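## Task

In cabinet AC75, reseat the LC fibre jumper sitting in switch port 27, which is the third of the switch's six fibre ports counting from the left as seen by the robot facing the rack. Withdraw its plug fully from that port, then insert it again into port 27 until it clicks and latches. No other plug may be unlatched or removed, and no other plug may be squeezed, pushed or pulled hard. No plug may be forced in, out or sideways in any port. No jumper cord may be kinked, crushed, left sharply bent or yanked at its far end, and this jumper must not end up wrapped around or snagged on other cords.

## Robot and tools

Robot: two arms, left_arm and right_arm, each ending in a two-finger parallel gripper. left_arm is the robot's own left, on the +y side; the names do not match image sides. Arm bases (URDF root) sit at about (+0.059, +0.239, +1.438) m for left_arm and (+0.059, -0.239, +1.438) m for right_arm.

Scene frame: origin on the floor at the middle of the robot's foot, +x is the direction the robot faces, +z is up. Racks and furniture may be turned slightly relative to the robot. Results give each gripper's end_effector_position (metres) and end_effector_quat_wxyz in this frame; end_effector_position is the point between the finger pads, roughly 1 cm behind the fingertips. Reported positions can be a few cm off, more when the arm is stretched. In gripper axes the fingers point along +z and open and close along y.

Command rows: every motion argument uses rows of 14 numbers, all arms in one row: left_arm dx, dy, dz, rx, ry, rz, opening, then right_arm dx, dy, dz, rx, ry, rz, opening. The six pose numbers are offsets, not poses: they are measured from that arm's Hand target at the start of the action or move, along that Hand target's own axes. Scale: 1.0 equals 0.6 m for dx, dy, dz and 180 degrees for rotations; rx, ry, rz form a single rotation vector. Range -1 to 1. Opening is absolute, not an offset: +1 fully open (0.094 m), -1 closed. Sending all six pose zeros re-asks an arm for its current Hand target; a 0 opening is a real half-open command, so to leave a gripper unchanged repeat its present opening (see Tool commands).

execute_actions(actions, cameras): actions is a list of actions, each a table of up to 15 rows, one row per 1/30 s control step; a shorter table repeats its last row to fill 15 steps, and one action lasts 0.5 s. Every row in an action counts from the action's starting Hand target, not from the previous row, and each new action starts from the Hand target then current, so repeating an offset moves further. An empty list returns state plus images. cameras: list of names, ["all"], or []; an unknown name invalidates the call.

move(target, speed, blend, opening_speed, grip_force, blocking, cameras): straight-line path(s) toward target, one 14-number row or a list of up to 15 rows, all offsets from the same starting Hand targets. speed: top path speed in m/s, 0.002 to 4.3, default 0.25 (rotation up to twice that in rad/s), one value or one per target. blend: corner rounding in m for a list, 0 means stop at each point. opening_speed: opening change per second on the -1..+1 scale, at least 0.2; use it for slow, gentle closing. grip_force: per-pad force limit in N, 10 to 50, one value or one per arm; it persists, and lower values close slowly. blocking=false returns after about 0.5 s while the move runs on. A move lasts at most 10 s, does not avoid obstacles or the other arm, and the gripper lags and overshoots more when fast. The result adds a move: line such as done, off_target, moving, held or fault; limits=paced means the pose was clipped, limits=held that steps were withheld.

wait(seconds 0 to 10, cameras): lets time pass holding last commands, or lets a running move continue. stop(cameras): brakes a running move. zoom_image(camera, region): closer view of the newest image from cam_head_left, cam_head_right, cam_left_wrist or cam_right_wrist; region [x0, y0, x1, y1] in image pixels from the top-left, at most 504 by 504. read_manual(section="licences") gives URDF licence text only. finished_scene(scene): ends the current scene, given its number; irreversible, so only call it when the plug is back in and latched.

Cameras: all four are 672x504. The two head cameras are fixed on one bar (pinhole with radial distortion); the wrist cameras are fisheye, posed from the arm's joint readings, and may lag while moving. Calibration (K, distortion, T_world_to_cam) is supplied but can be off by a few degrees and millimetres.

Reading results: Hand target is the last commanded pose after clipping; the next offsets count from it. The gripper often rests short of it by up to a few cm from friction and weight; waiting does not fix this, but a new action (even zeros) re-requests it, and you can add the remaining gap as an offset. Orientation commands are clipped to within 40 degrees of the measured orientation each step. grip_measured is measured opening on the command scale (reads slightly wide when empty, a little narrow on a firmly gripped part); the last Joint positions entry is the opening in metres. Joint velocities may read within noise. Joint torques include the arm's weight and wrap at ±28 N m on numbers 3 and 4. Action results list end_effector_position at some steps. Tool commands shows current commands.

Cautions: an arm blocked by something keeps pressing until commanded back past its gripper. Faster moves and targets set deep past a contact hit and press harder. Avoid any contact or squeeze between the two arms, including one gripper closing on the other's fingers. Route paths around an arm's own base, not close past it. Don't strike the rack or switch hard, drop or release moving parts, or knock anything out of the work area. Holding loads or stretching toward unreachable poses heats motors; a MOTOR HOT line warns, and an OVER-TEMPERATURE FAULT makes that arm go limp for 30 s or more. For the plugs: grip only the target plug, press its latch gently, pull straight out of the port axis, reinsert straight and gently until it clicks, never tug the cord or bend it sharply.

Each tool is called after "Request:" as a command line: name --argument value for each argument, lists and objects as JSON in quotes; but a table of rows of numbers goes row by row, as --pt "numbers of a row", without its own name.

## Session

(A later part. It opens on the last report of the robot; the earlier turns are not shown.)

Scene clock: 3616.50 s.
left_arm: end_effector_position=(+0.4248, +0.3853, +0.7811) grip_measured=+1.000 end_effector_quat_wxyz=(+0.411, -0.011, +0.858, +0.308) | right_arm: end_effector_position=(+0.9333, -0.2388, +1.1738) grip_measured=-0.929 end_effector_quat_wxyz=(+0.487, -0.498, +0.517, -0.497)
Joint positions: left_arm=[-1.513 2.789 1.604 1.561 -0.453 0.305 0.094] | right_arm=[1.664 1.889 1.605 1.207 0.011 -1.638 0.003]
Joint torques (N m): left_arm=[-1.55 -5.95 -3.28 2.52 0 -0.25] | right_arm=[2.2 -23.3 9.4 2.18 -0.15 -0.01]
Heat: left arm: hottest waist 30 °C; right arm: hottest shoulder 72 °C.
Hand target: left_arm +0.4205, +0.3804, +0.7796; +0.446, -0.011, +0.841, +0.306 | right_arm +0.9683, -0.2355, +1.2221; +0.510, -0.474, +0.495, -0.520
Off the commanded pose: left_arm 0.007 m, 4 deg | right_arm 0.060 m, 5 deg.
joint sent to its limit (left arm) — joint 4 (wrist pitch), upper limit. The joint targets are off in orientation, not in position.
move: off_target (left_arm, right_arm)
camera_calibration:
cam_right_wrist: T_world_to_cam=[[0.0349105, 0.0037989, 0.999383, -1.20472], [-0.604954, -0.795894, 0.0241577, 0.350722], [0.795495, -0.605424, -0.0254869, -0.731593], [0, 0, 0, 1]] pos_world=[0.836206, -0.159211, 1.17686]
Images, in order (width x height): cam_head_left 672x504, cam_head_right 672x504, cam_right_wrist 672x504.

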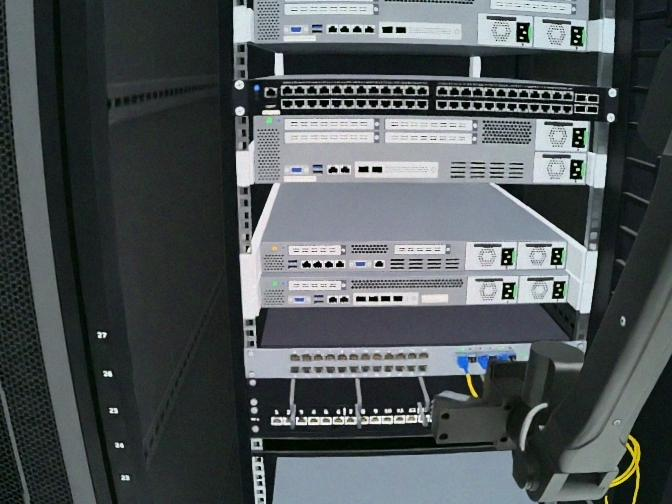

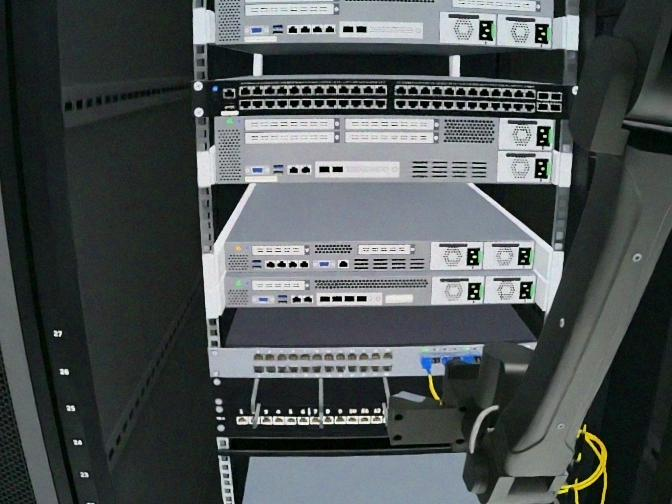

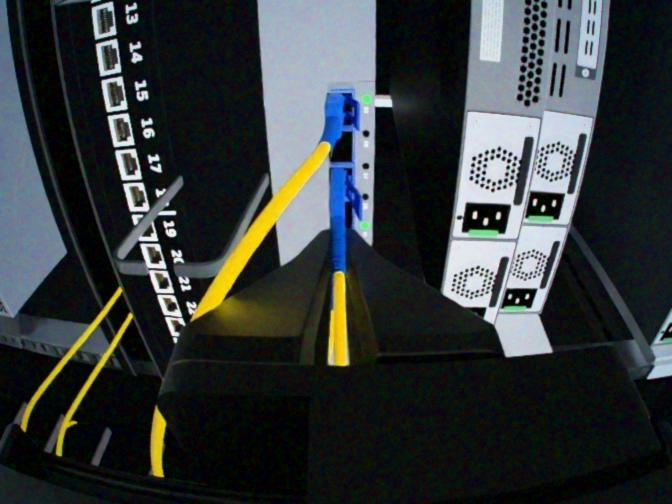

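Request:
move --target '[0,0,0,0,0,0,1,0,0.003,0.0115,0.0019,0,0,-1]' --speed 0.015 --cameras '["cam_right_wrist","cam_head_left","cam_head_right"]'

Request:
zoom_image --camera "cam_right_wrist" --region '[320, 150, 380, 220]'

Request:
zoom_image --camera "cam_head_left" --region '[474, 350, 498, 374]'

Scene clock: 3628.00 s.
left_arm: end_effector_position=(+0.4248, +0.3853, +0.7811) grip_measured=+1.000 end_effector_quat_wxyz=(+0.411, -0.011, +0.858, +0.308) | right_arm: end_effector_position=(+0.9355, -0.2383, +1.1741) grip_measured=-0.929 end_effector_quat_wxyz=(+0.487, -0.498, +0.517, -0.497)
Joint positions: left_arm=[-1.513 2.789 1.604 1.561 -0.453 0.305 0.094] | right_arm=[1.665 1.891 1.613 1.201 0.011 -1.638 0.003]
Joint torques (N m): left_arm=[-1.79 -5.83 -3.12 2.39 -0.01 -0.24] | right_arm=[2.14 -22.77 11.06 2.04 -0.17 0.02]
Heat: left arm: hottest waist 30 °C; right arm: hottest shoulder 72 °C.
Hand target: left_arm +0.4205, +0.3804, +0.7796; +0.446, -0.011, +0.841, +0.306 | right_arm +0.9752, -0.2356, +1.2205; +0.512, -0.473, +0.493, -0.521
Off the commanded pose: left_arm 0.007 m, 4 deg | right_arm 0.061 m, 6 deg.
joint sent to its limit (left arm) — joint 4 (wrist pitch), upper limit. The joint targets are off in orientation, not in position.
move: off_target (left_arm, right_arm)
camera_calibration:
cam_right_wrist: T_world_to_cam=[[0.0348436, 0.00323145, 0.999388, -1.20514], [-0.60462, -0.796163, 0.0236544, 0.352694], [0.795752, -0.605074, -0.0257874, -0.732979], [0, 0, 0, 1]] pos_world=[0.838506, -0.15881, 1.17716]
Images, in order (width x height): cam_head_left 672x504, cam_head_right 672x504, cam_right_wrist 672x504.

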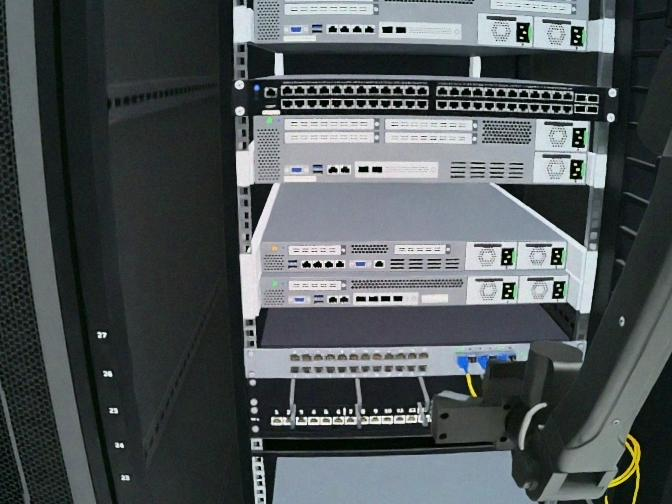

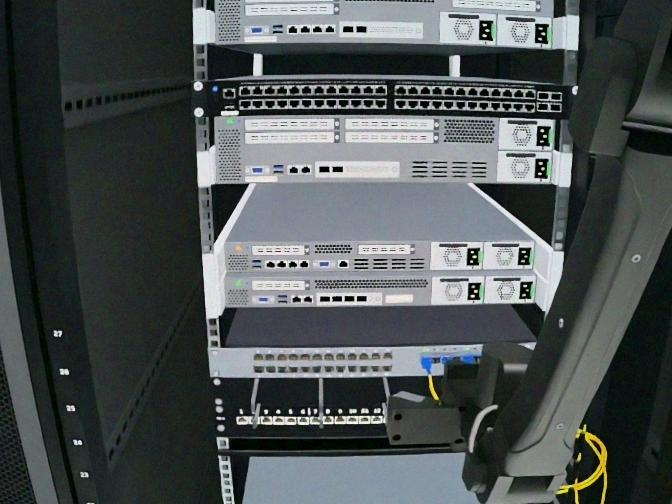

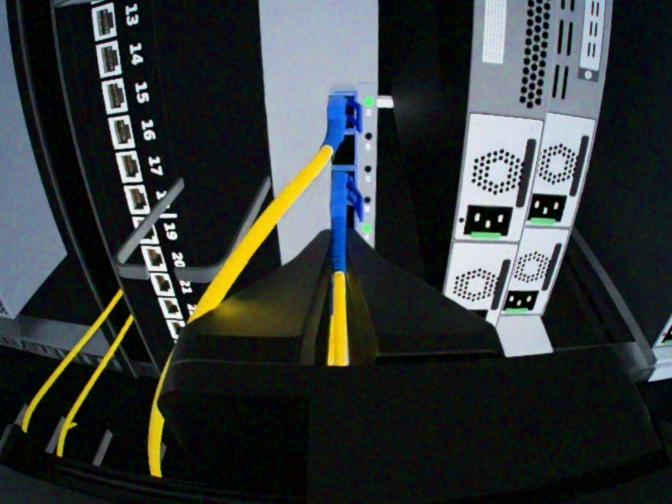

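Scaled by 7.200 from the camera's 672x504 image, which has a finer 960x720 frame.

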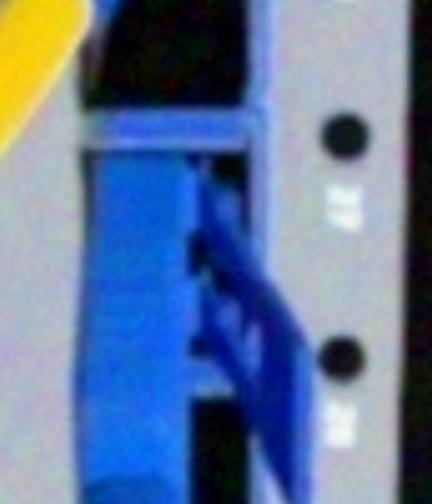

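Scaled by 21.000 from the camera's 672x504 image, which has a finer 960x720 frame.

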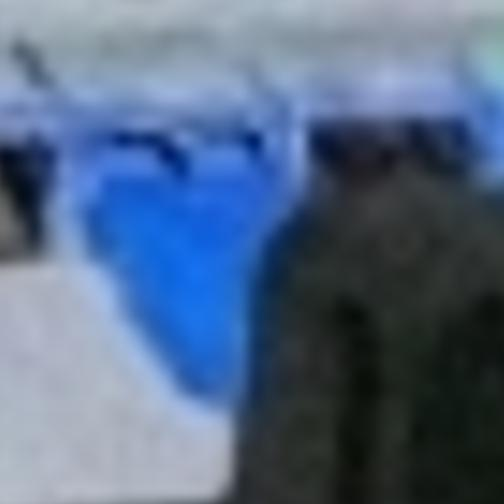

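Request:
move --target '[0,0,0,0,0,0,1,0,-0.002,0.0155,0.0035,0,0,-1]' --speed 0.015 --cameras '["cam_head_left","cam_right_wrist"]'

Request:
zoom_image --camera "cam_right_wrist" --region '[320, 150, 380, 220]'

Request:
zoom_image --camera "cam_head_left" --region '[474, 350, 498, 374]'

Scene clock: 3638.63 s.
left_arm: end_effector_position=(+0.4248, +0.3853, +0.7811) grip_measured=+1.000 end_effector_quat_wxyz=(+0.411, -0.011, +0.858, +0.308) | right_arm: end_effector_position=(+0.9412, -0.2375, +1.1731) grip_measured=-0.929 end_effector_quat_wxyz=(+0.489, -0.496, +0.516, -0.498)
Joint positions: left_arm=[-1.513 2.789 1.604 1.561 -0.453 0.305 0.094] | right_arm=[1.666 1.902 1.638 1.193 0.011 -1.638 0.003]
Joint torques (N m): left_arm=[-1.49 -5.95 -3.28 2.48 -0.01 -0.24] | right_arm=[2.2 -23.06 11.84 1.92 -0.23 -0.01]
Heat: left arm: hottest waist 30 °C; right arm: hottest shoulder 69 °C.
Hand target: left_arm +0.4205, +0.3804, +0.7796; +0.446, -0.011, +0.841, +0.306 | right_arm +0.9844, -0.2359, +1.2224; +0.514, -0.470, +0.490, -0.523
Off the commanded pose: left_arm 0.007 m, 4 deg | right_arm 0.066 m, 6 deg.
joint sent to its limit (left arm) — joint 4 (wrist pitch), upper limit. The joint targets are off in orientation, not in position.
move: off_target (left_arm, right_arm)
camera_calibration:
cam_right_wrist: T_world_to_cam=[[0.0286724, 0.00242698, 0.999586, -1.19899], [-0.604545, -0.796338, 0.0192744, 0.361815], [0.796055, -0.604847, -0.0213657, -0.742412], [0, 0, 0, 1]] pos_world=[0.844112, -0.158009, 1.17566]
Images, in order (width x height): cam_head_left 672x504, cam_right_wrist 672x504.

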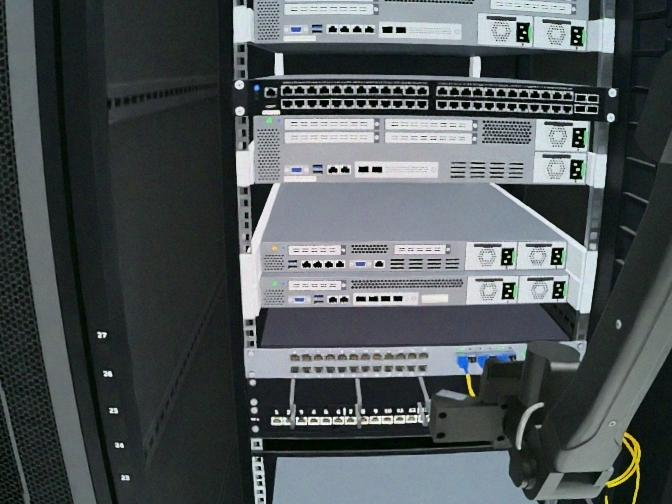

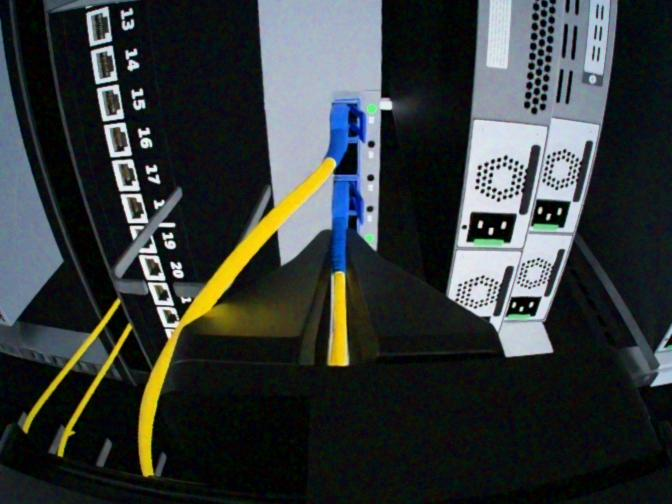

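Scaled by 7.200 from the camera's 672x504 image, which has a finer 960x720 frame.

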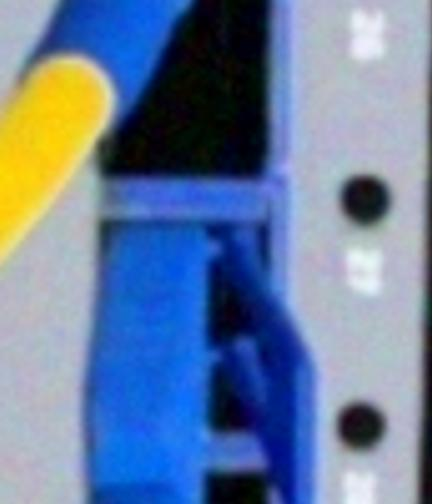

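Scaled by 21.000 from the camera's 672x504 image, which has a finer 960x720 frame.

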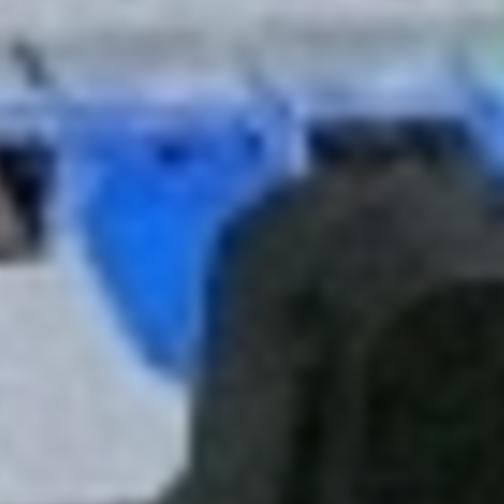

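Request:
move --target '[0,0,0,0,0,0,1,0.001,-0.002,0.0145,0.0019,0,0,-1]' --speed 0.015 --cameras '["cam_head_left","cam_right_wrist"]'

Request:
zoom_image --camera "cam_right_wrist" --region '[320, 160, 380, 230]'

Request:
zoom_image --camera "cam_head_left" --region '[474, 346, 498, 370]'

Scene clock: 3649.00 s.
left_arm: end_effector_position=(+0.4248, +0.3853, +0.7811) grip_measured=+1.000 end_effector_quat_wxyz=(+0.411, -0.011, +0.858, +0.308) | right_arm: end_effector_position=(+0.9445, -0.2375, +1.1733) grip_measured=-0.929 end_effector_quat_wxyz=(+0.490, -0.496, +0.515, -0.499)
Joint positions: left_arm=[-1.513 2.789 1.604 1.561 -0.453 0.305 0.094] | right_arm=[1.666 1.907 1.652 1.187 0.01 -1.638 0.003]
Joint torques (N m): left_arm=[-1.49 -5.54 -3.22 2.41 -0.02 -0.26] | right_arm=[1.85 -22.77 12.81 1.59 -0.23 0.01]
Heat: left arm: hottest waist 30 °C; right arm: hottest shoulder 69 °C.
Hand target: left_arm +0.4205, +0.3804, +0.7796; +0.446, -0.011, +0.841, +0.306 | right_arm +0.9929, -0.2368, +1.2243; +0.516, -0.468, +0.489, -0.525
Off the commanded pose: left_arm 0.007 m, 4 deg | right_arm 0.070 m, 6 deg.
joint sent to its limit (left arm) — joint 4 (wrist pitch), upper limit. The joint targets are off in orientation, not in position.
move: off_target (left_arm, right_arm)
camera_calibration:
cam_right_wrist: T_world_to_cam=[[0.0255315, 0.0024535, 0.999671, -1.19642], [-0.604199, -0.796644, 0.0173864, 0.365632], [0.796424, -0.604444, -0.0188571, -0.748163], [0, 0, 0, 1]] pos_world=[0.847316, -0.158009, 1.17556]
Images, in order (width x height): cam_head_left 672x504, cam_right_wrist 672x504.

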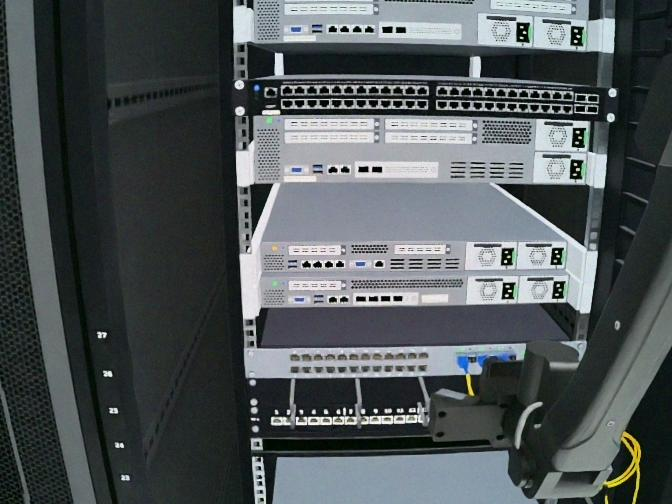

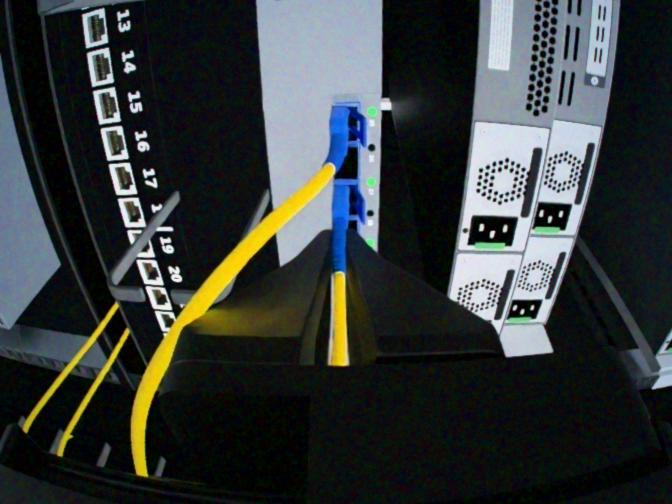

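Scaled by 7.200 from the camera's 672x504 image, which has a finer 960x720 frame.

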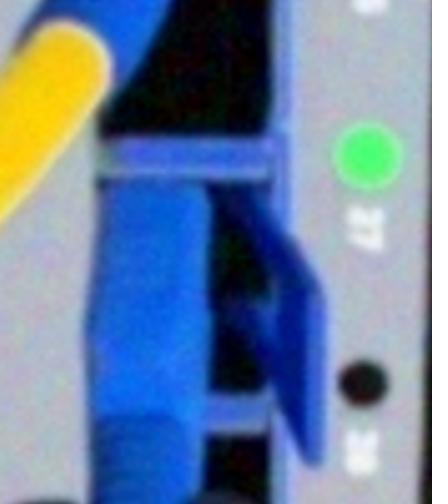

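Scaled by 21.000 from the camera's 672x504 image, which has a finer 960x720 frame.

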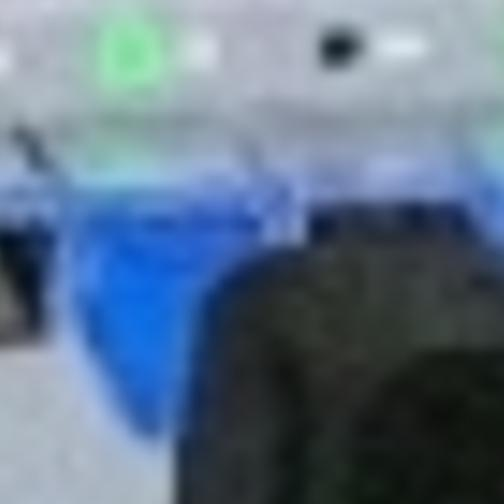

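Request:
zoom_image --camera "cam_right_wrist" --region '[310, 90, 390, 240]'

Scaled by 3.360 from the camera's 672x504 image, which has a finer 960x720 frame.

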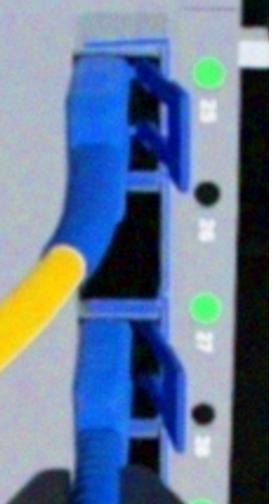

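Request:
move --target '[0,0,0,0,0,0,1,0,-0.002,0.0145,0.0019,0,0,-1]' --speed 0.015 --cameras '["cam_head_left","cam_right_wrist"]'

Request:
zoom_image --camera "cam_right_wrist" --region '[310, 90, 390, 240]'

Request:
zoom_image --camera "cam_right_wrist" --region '[320, 160, 380, 230]'

Request:
zoom_image --camera "cam_head_left" --region '[452, 345, 512, 380]'

Scene clock: 3686.53 s.
left_arm: end_effector_position=(+0.4248, +0.3853, +0.7811) grip_measured=+1.000 end_effector_quat_wxyz=(+0.411, -0.011, +0.858, +0.308) | right_arm: end_effector_position=(+0.9453, -0.2374, +1.1731) grip_measured=-0.929 end_effector_quat_wxyz=(+0.490, -0.496, +0.515, -0.499)
Joint positions: left_arm=[-1.513 2.789 1.604 1.561 -0.453 0.305 0.094] | right_arm=[1.666 1.909 1.655 1.187 0.01 -1.638 0.003]
Joint torques (N m): left_arm=[-1.49 -5.71 -3.28 2.47 -0.01 -0.24] | right_arm=[1.96 -23.06 14.17 1.28 -0.22 0.03]
Heat: left arm: hottest waist 30 °C; right arm: hottest shoulder 69 °C.
Hand target: left_arm +0.4205, +0.3804, +0.7796; +0.446, -0.011, +0.841, +0.306 | right_arm +1.0015, -0.2370, +1.2262; +0.517, -0.467, +0.487, -0.527
Off the commanded pose: left_arm 0.007 m, 4 deg | right_arm 0.077 m, 6 deg.
joint sent to its limit (left arm) — joint 4 (wrist pitch), upper limit. The joint targets are off in orientation, not in position.
move: off_target (left_arm, right_arm)
camera_calibration:
cam_right_wrist: T_world_to_cam=[[0.0243911, 0.0024524, 0.999699, -1.1952], [-0.60401, -0.796802, 0.0166916, 0.366752], [0.796603, -0.604236, -0.0179536, -0.749987], [0, 0, 0, 1]] pos_world=[0.848117, -0.158009, 1.17526]
Images, in order (width x height): cam_head_left 672x504, cam_right_wrist 672x504.

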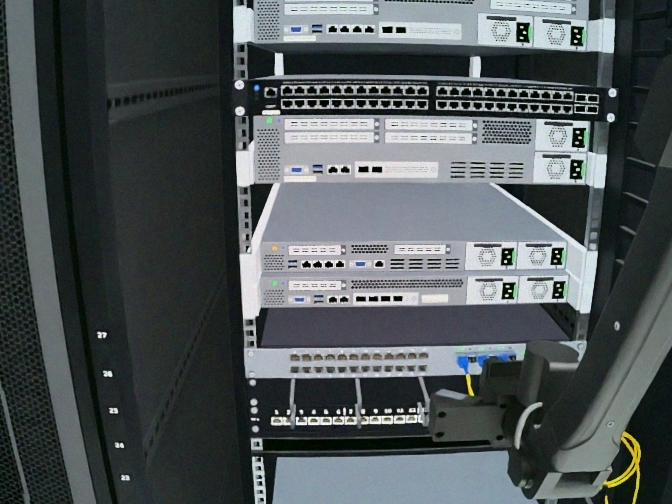

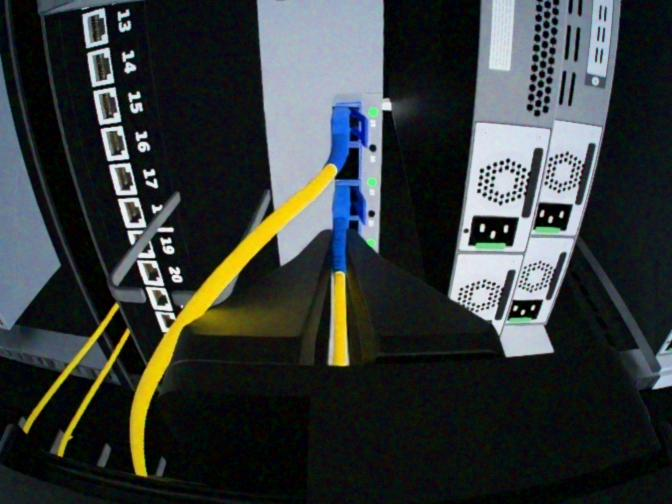

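Scaled by 3.360 from the camera's 672x504 image, which has a finer 960x720 frame.

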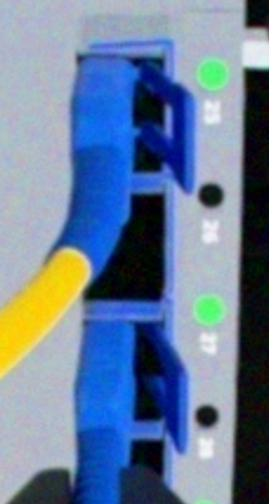

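Scaled by 7.200 from the camera's 672x504 image, which has a finer 960x720 frame.

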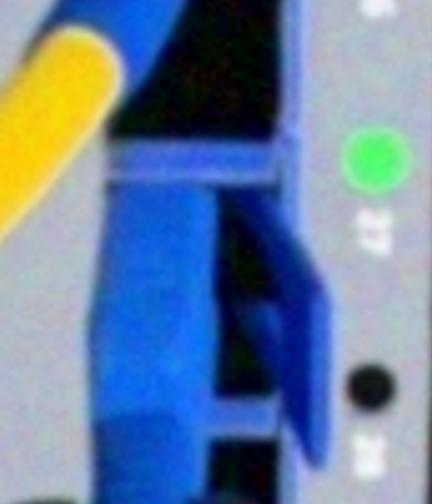

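Scaled by 8.400 from the camera's 672x504 image, which has a finer 960x720 frame.

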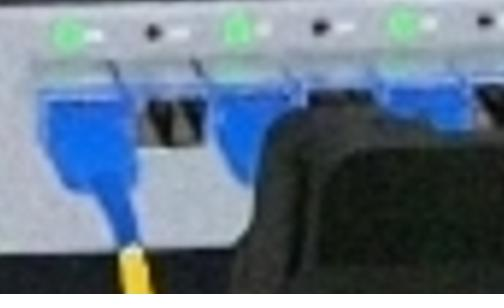

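Request:
move --target '[0,0,0,0,0,0,1,0,-0.0125,0.0146,0.007,0,0,-1]' --speed 0.015 --cameras '["cam_right_wrist"]'

Request:
zoom_image --camera "cam_right_wrist" --region '[320, 160, 380, 230]'

Scene clock: 3701.87 s.
left_arm: end_effector_position=(+0.4248, +0.3853, +0.7811) grip_measured=+1.000 end_effector_quat_wxyz=(+0.411, -0.011, +0.858, +0.308) | right_arm: end_effector_position=(+0.9457, -0.2372, +1.1734) grip_measured=-0.929 end_effector_quat_wxyz=(+0.491, -0.496, +0.514, -0.499)
Joint positions: left_arm=[-1.513 2.789 1.604 1.561 -0.453 0.305 0.094] | right_arm=[1.666 1.909 1.657 1.187 0.008 -1.638 0.003]
Joint torques (N m): left_arm=[-1.08 -5.83 -3.25 2.47 -0.02 -0.24] | right_arm=[2.14 -23.47 15.36 1.36 -0.24 0.03]
Heat: left arm: hottest waist 30 °C; right arm: hottest shoulder 69 °C.
Hand target: left_arm +0.4205, +0.3804, +0.7796; +0.446, -0.011, +0.841, +0.306 | right_arm +1.0095, -0.2373, +1.2344; +0.522, -0.461, +0.481, -0.532
Off the commanded pose: left_arm 0.007 m, 4 deg | right_arm 0.088 m, 8 deg.
joint sent to its limit (left arm) — joint 4 (wrist pitch), upper limit. The joint targets are off in orientation, not in position.
move: off_target (left_arm, right_arm)
camera_calibration:
cam_right_wrist: T_world_to_cam=[[0.023168, 0.00253759, 0.999728, -1.19429], [-0.602912, -0.797647, 0.0159967, 0.366764], [0.797471, -0.603119, -0.0169499, -0.751904], [0, 0, 0, 1]] pos_world=[0.848418, -0.157909, 1.17536]
Images, in order (width x height): cam_right_wrist 672x504.

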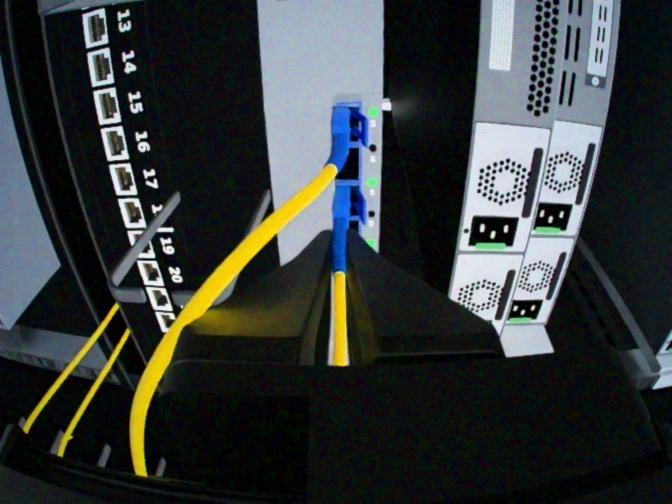

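Scaled by 7.200 from the camera's 672x504 image, which has a finer 960x720 frame.

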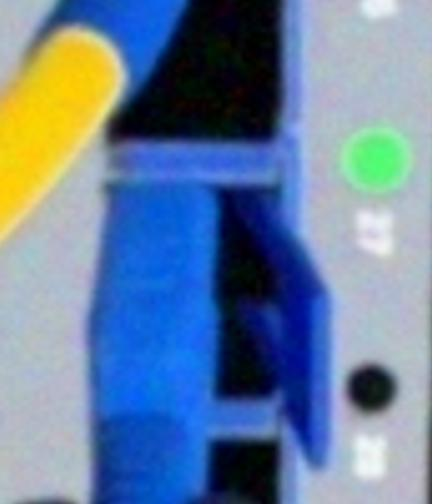

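Request:
move --target '[0,0,0,0,0,0,1,0.0026,0.1,-0.0875,-0.0477,0,0,-1]' --speed 0.06 --cameras '["cam_right_wrist"]'

Request:
zoom_image --camera "cam_right_wrist" --region '[320, 160, 380, 230]'

Scene clock: 3712.53 s.
left_arm: end_effector_position=(+0.4248, +0.3853, +0.7811) grip_measured=+1.000 end_effector_quat_wxyz=(+0.411, -0.011, +0.858, +0.308) | right_arm: end_effector_position=(+0.9441, -0.2368, +1.1687) grip_measured=-0.929 end_effector_quat_wxyz=(+0.489, -0.498, +0.516, -0.497)
Joint positions: left_arm=[-1.513 2.789 1.604 1.561 -0.453 0.305 0.094] | right_arm=[1.666 1.914 1.657 1.183 0.008 -1.638 0.003]
Joint torques (N m): left_arm=[-1.55 -5.89 -3.21 2.45 -0.01 -0.21] | right_arm=[1.55 -19.9 9.83 -0.13 0.04 0.08]
Heat: left arm: hottest waist 30 °C; right arm: hottest shoulder 69 °C.
Hand target: left_arm +0.4205, +0.3804, +0.7796; +0.446, -0.011, +0.841, +0.306 | right_arm +0.9640, -0.2368, +1.1688; +0.486, -0.499, +0.520, -0.494
Off the commanded pose: left_arm 0.007 m, 4 deg | right_arm 0.020 m, 1 deg.
joint sent to its limit (left arm) — joint 4 (wrist pitch), upper limit. The joint targets are off in orientation, not in position.
move: off_target (left_arm, right_arm)
camera_calibration:
cam_right_wrist: T_world_to_cam=[[0.0318267, 0.0023653, 0.999491, -1.19754], [-0.602204, -0.798065, 0.0210646, 0.359431], [0.797708, -0.602567, -0.0239754, -0.742307], [0, 0, 0, 1]] pos_world=[0.846709, -0.157609, 1.17156]
Images, in order (width x height): cam_right_wrist 672x504.

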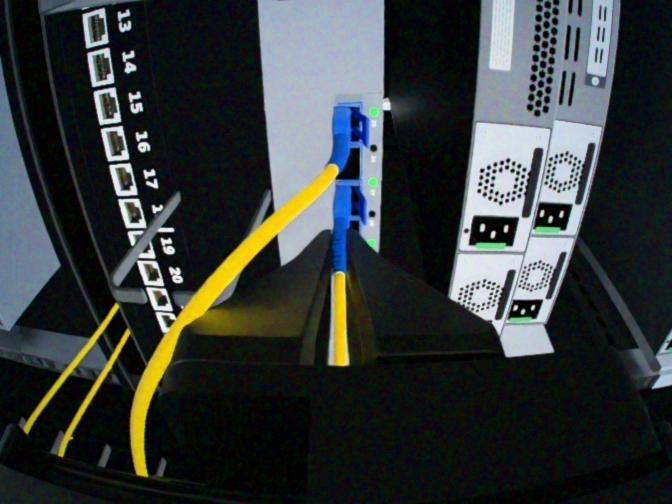

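Scaled by 7.200 from the camera's 672x504 image, which has a finer 960x720 frame.

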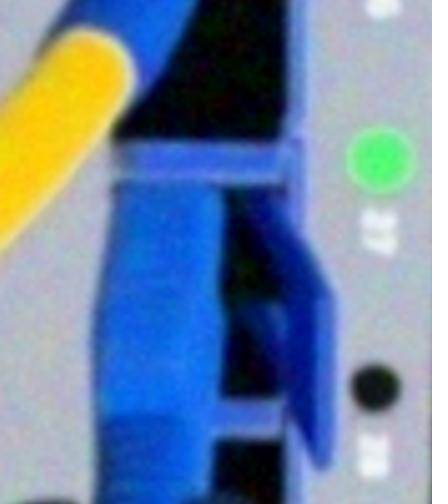

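Request:
move --target '[0,0,0,0,0,0,1,0.0014,0.0117,-0.048,-0.0064,0,0,-1]' --speed 0.04 --cameras '["cam_right_wrist"]'

Request:
zoom_image --camera "cam_right_wrist" --region '[320, 160, 380, 230]'

Scene clock: 3721.20 s.
left_arm: end_effector_position=(+0.4248, +0.3853, +0.7811) grip_measured=+1.000 end_effector_quat_wxyz=(+0.411, -0.011, +0.858, +0.308) | right_arm: end_effector_position=(+0.9404, -0.2367, +1.1677) grip_measured=-0.929 end_effector_quat_wxyz=(+0.487, -0.500, +0.518, -0.495)
Joint positions: left_arm=[-1.513 2.789 1.604 1.561 -0.453 0.305 0.094] | right_arm=[1.666 1.909 1.642 1.185 0.008 -1.638 0.003]
Joint torques (N m): left_arm=[-1.38 -6.18 -3.28 2.54 -0.01 -0.24] | right_arm=[1.38 -21.54 2.97 1.74 0.03 0.09]
Heat: left arm: hottest waist 30 °C; right arm: hottest shoulder 68 °C.
Hand target: left_arm +0.4205, +0.3804, +0.7796; +0.446, -0.011, +0.841, +0.306 | right_arm +0.9350, -0.2367, +1.1630; +0.481, -0.504, +0.525, -0.489
Off the commanded pose: left_arm 0.007 m, 4 deg | right_arm 0.007 m, 1 deg.
joint sent to its limit (left arm) — joint 4 (wrist pitch), upper limit. The joint targets are off in orientation, not in position.
move: off_target (left_arm)
camera_calibration:
cam_right_wrist: T_world_to_cam=[[0.0391231, 0.00221641, 0.999232, -1.20299], [-0.601897, -0.798172, 0.0253366, 0.352065], [0.797615, -0.602426, -0.0298929, -0.732345], [0, 0, 0, 1]] pos_world=[0.843101, -0.157508, 1.17126]
Images, in order (width x height): cam_right_wrist 672x504.

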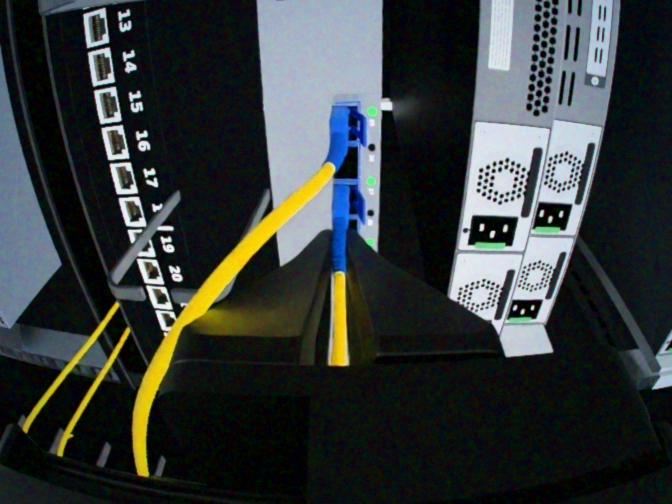

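Scaled by 7.200 from the camera's 672x504 image, which has a finer 960x720 frame.

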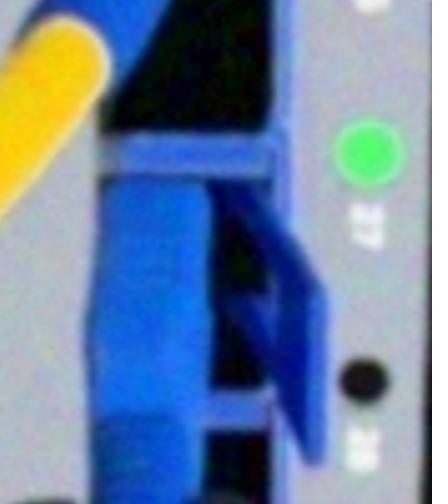

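Request:
move --target '[0,0,0,0,0,0,1,0.0005,0.02,-0.0175,-0.0095,0,0,-1]' --speed 0.02 --cameras '["cam_right_wrist","cam_head_left"]'

Request:
zoom_image --camera "cam_right_wrist" --region '[320, 160, 380, 230]'

Request:
zoom_image --camera "cam_head_left" --region '[452, 345, 512, 380]'

Scene clock: 3751.07 s.
left_arm: end_effector_position=(+0.4248, +0.3853, +0.7811) grip_measured=+1.000 end_effector_quat_wxyz=(+0.411, -0.011, +0.858, +0.308) | right_arm: end_effector_position=(+0.9393, -0.2368, +1.1666) grip_measured=-0.929 end_effector_quat_wxyz=(+0.484, -0.502, +0.521, -0.492)
Joint positions: left_arm=[-1.513 2.789 1.604 1.561 -0.453 0.305 0.094] | right_arm=[1.666 1.904 1.635 1.177 0.01 -1.638 0.003]
Joint torques (N m): left_arm=[-1.14 -6.01 -3.25 2.48 -0.03 -0.25] | right_arm=[1.44 -21.01 1.31 2.11 0.08 0.11]
Heat: left arm: hottest waist 30 °C; right arm: hottest shoulder 69 °C.
Hand target: left_arm +0.4205, +0.3804, +0.7796; +0.446, -0.011, +0.841, +0.306 | right_arm +0.9238, -0.2366, +1.1516; +0.474, -0.511, +0.532, -0.481
Off the commanded pose: left_arm 0.007 m, 4 deg | right_arm 0.022 m, 2 deg.
joint sent to its limit (left arm) — joint 4 (wrist pitch), upper limit. The joint targets are off in orientation, not in position.
move: off_target (left_arm, right_arm)
camera_calibration:
cam_right_wrist: T_world_to_cam=[[0.0498431, 0.00207345, 0.998755, -1.21144], [-0.601838, -0.797989, 0.0316915, 0.343853], [0.797061, -0.602668, -0.0385264, -0.720979], [0, 0, 0, 1]] pos_world=[0.84199, -0.157608, 1.17125]
Images, in order (width x height): cam_head_left 672x504, cam_right_wrist 672x504.

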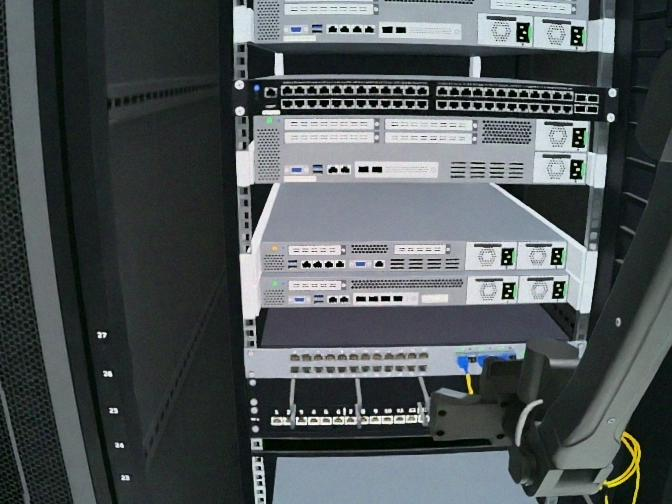

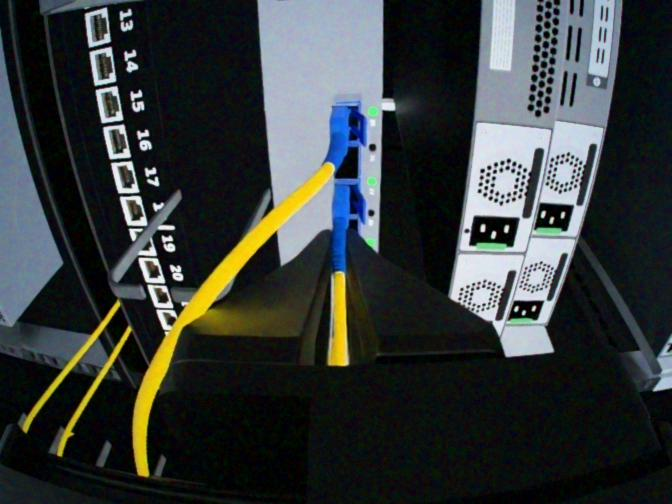

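Scaled by 7.200 from the camera's 672x504 image, which has a finer 960x720 frame.

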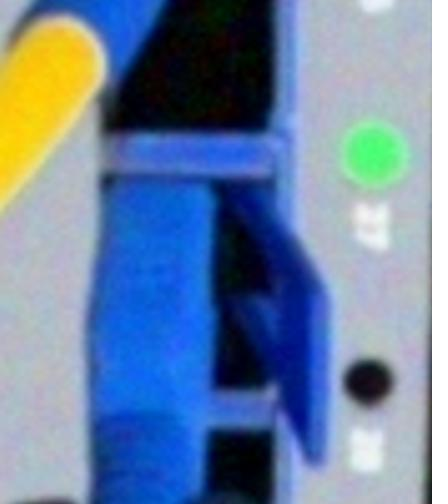

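Scaled by 8.400 from the camera's 672x504 image, which has a finer 960x720 frame.

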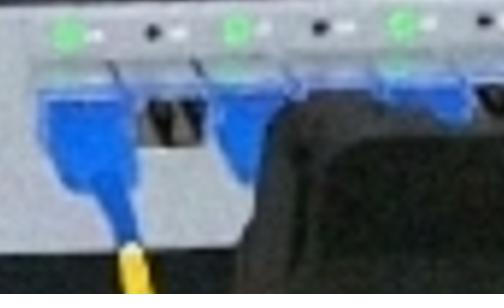

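Request:
move --target '[0,0,0,0,0,0,1,-0.001,-0.04,0.035,0.019,0,0,-1]' --speed 0.03

Request:
move --target '[0,0,0,0,0,0,1,0,0,0,0,0,0,-0.5]' --opening_speed 0.25 --cameras '["cam_right_wrist","cam_head_left"]'

Request:
zoom_image --camera "cam_right_wrist" --region '[310, 90, 390, 240]'

Request:
zoom_image --camera "cam_head_left" --region '[452, 345, 512, 380]'

Scene clock: 3762.50 s.
left_arm: end_effector_position=(+0.4248, +0.3853, +0.7811) grip_measured=+1.000 end_effector_quat_wxyz=(+0.411, -0.011, +0.858, +0.308) | right_arm: end_effector_position=(+0.9408, -0.2370, +1.1682) grip_measured=-0.929 end_effector_quat_wxyz=(+0.485, -0.501, +0.520, -0.493)
Joint positions: left_arm=[-1.513 2.789 1.604 1.561 -0.453 0.305 0.094] | right_arm=[1.666 1.904 1.639 1.177 0.01 -1.638 0.003]
Joint torques (N m): left_arm=[-1.61 -5.83 -3.14 2.45 0 -0.24] | right_arm=[1.49 -20.84 6.13 1.99 -0.05 0.1]
Heat: left arm: hottest waist 30 °C; right arm: hottest shoulder 69 °C.
Hand target: left_arm +0.4205, +0.3804, +0.7796; +0.446, -0.011, +0.841, +0.306 | right_arm +0.9468, -0.2369, +1.1737; +0.489, -0.497, +0.517, -0.497
Off the commanded pose: left_arm 0.007 m, 4 deg | right_arm 0.008 m, 1 deg.
joint sent to its limit (left arm) — joint 4 (wrist pitch), upper limit. The joint targets are off in orientation, not in position.
move: off_target (left_arm)

Scene clock: 3764.80 s.
left_arm: end_effector_position=(+0.4248, +0.3853, +0.7811) grip_measured=+1.000 end_effector_quat_wxyz=(+0.411, -0.011, +0.858, +0.308) | right_arm: end_effector_position=(+0.9408, -0.2370, +1.1682) grip_measured=-0.503 end_effector_quat_wxyz=(+0.485, -0.501, +0.520, -0.493)
Joint positions: left_arm=[-1.513 2.789 1.604 1.561 -0.453 0.305 0.094] | right_arm=[1.666 1.904 1.639 1.177 0.01 -1.638 0.023]
Joint torques (N m): left_arm=[-1.26 -5.36 -3.23 2.52 -0.02 -0.25] | right_arm=[1.61 -20.78 6.17 2.09 -0.06 0.08]
Heat: left arm: hottest waist 30 °C; right arm: hottest shoulder 69 °C.
Hand target: left_arm +0.4205, +0.3804, +0.7796; +0.446, -0.011, +0.841, +0.306 | right_arm +0.9468, -0.2369, +1.1737; +0.489, -0.497, +0.517, -0.497
Off the commanded pose: left_arm 0.007 m, 4 deg | right_arm 0.008 m, 1 deg.
joint sent to its limit (left arm) — joint 4 (wrist pitch), upper limit. The joint targets are off in orientation, not in position.
move: off_target (left_arm)
camera_calibration:
cam_right_wrist: T_world_to_cam=[[0.045625, 0.00213448, 0.998956, -1.20928], [-0.602248, -0.797775, 0.0292109, 0.347992], [0.797004, -0.602952, -0.035113, -0.726274], [0, 0, 0, 1]] pos_world=[0.843594, -0.157708, 1.17236]
Images, in order (width x height): cam_head_left 672x504, cam_right_wrist 672x504.

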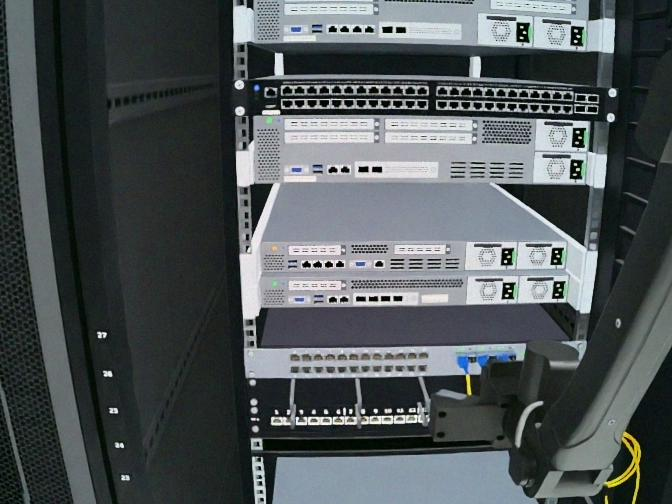

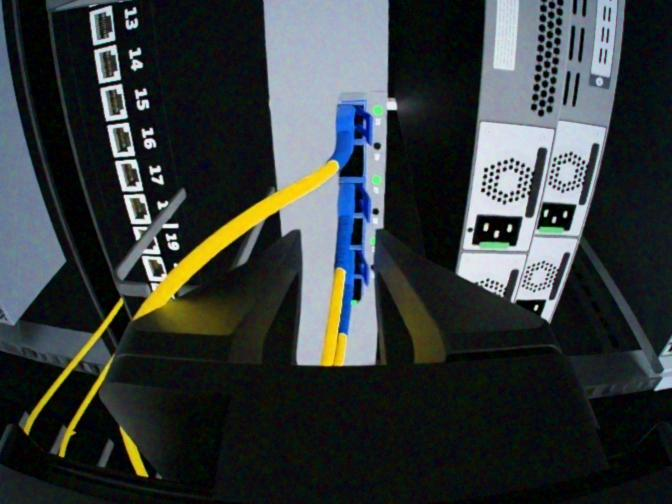

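Scaled by 3.360 from the camera's 672x504 image, which has a finer 960x720 frame.

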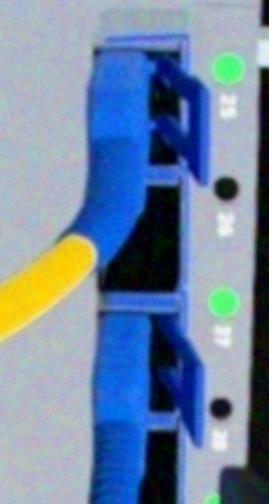

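Scaled by 8.400 from the camera's 672x504 image, which has a finer 960x720 frame.

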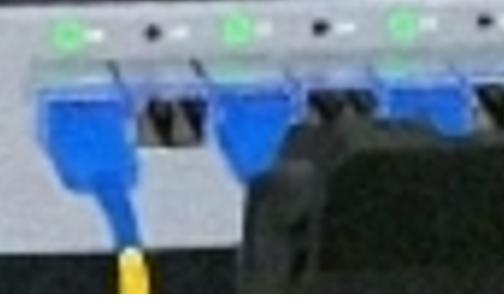

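Request:
move --target '[0,0,0,0,0,0,1,0.002,-0.01,-0.078,0.004,0,0,-0.5]' --speed 0.05 --cameras '["cam_right_wrist","cam_head_left"]'

Request:
zoom_image --camera "cam_head_left" --region '[452, 345, 512, 380]'

Scene clock: 3779.47 s.
left_arm: end_effector_position=(+0.4248, +0.3853, +0.7811) grip_measured=+1.000 end_effector_quat_wxyz=(+0.411, -0.011, +0.858, +0.308) | right_arm: end_effector_position=(+0.8901, -0.2348, +1.1530) grip_measured=-0.502 end_effector_quat_wxyz=(+0.479, -0.508, +0.525, -0.486)
Joint positions: left_arm=[-1.513 2.789 1.604 1.561 -0.453 0.305 0.094] | right_arm=[1.666 1.889 1.489 1.287 0.01 -1.638 0.023]
Joint torques (N m): left_arm=[-1.61 -5.89 -3.22 2.41 -0.01 -0.25] | right_arm=[1.32 -22.01 3.3 2.95 -0.12 0.08]
Heat: left arm: hottest waist 30 °C; right arm: hottest shoulder 69 °C.
Hand target: left_arm +0.4205, +0.3804, +0.7796; +0.446, -0.011, +0.841, +0.306 | right_arm +0.9002, -0.2368, +1.1809; +0.492, -0.494, +0.514, -0.500
Off the commanded pose: left_arm 0.007 m, 4 deg | right_arm 0.030 m, 3 deg.
joint sent to its limit (left arm) — joint 4 (wrist pitch), upper limit. The joint targets are off in orientation, not in position.
move: off_target (left_arm, right_arm)
camera_calibration:
cam_right_wrist: T_world_to_cam=[[0.0707316, 0.00171874, 0.997494, -1.21256], [-0.599721, -0.799004, 0.0439025, 0.300177], [0.797077, -0.601323, -0.0554841, -0.661265], [0, 0, 0, 1]] pos_world=[0.792868, -0.155708, 1.15965]
Images, in order (width x height): cam_head_left 672x504, cam_right_wrist 672x504.

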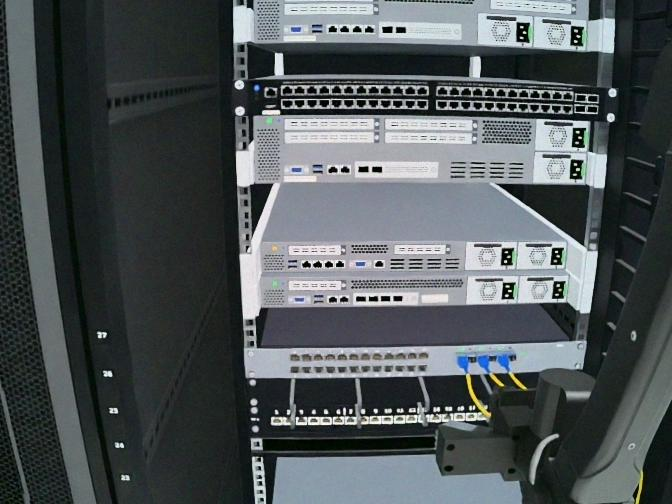

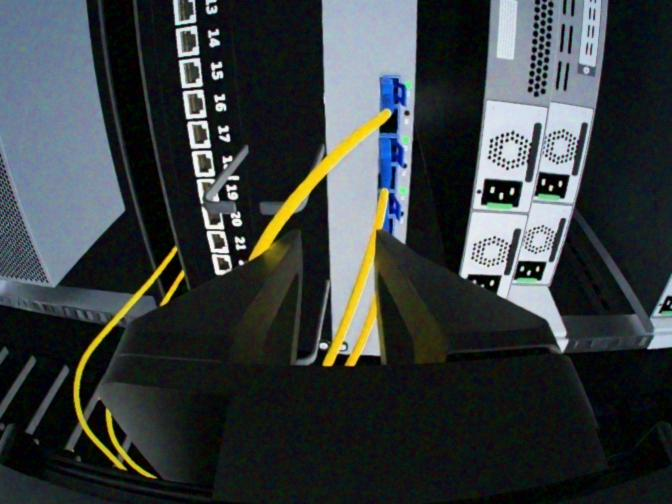

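Scaled by 8.400 from the camera's 672x504 image, which has a finer 960x720 frame.

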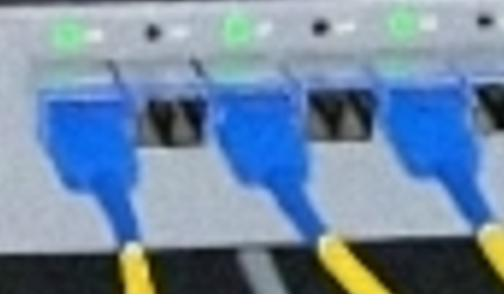

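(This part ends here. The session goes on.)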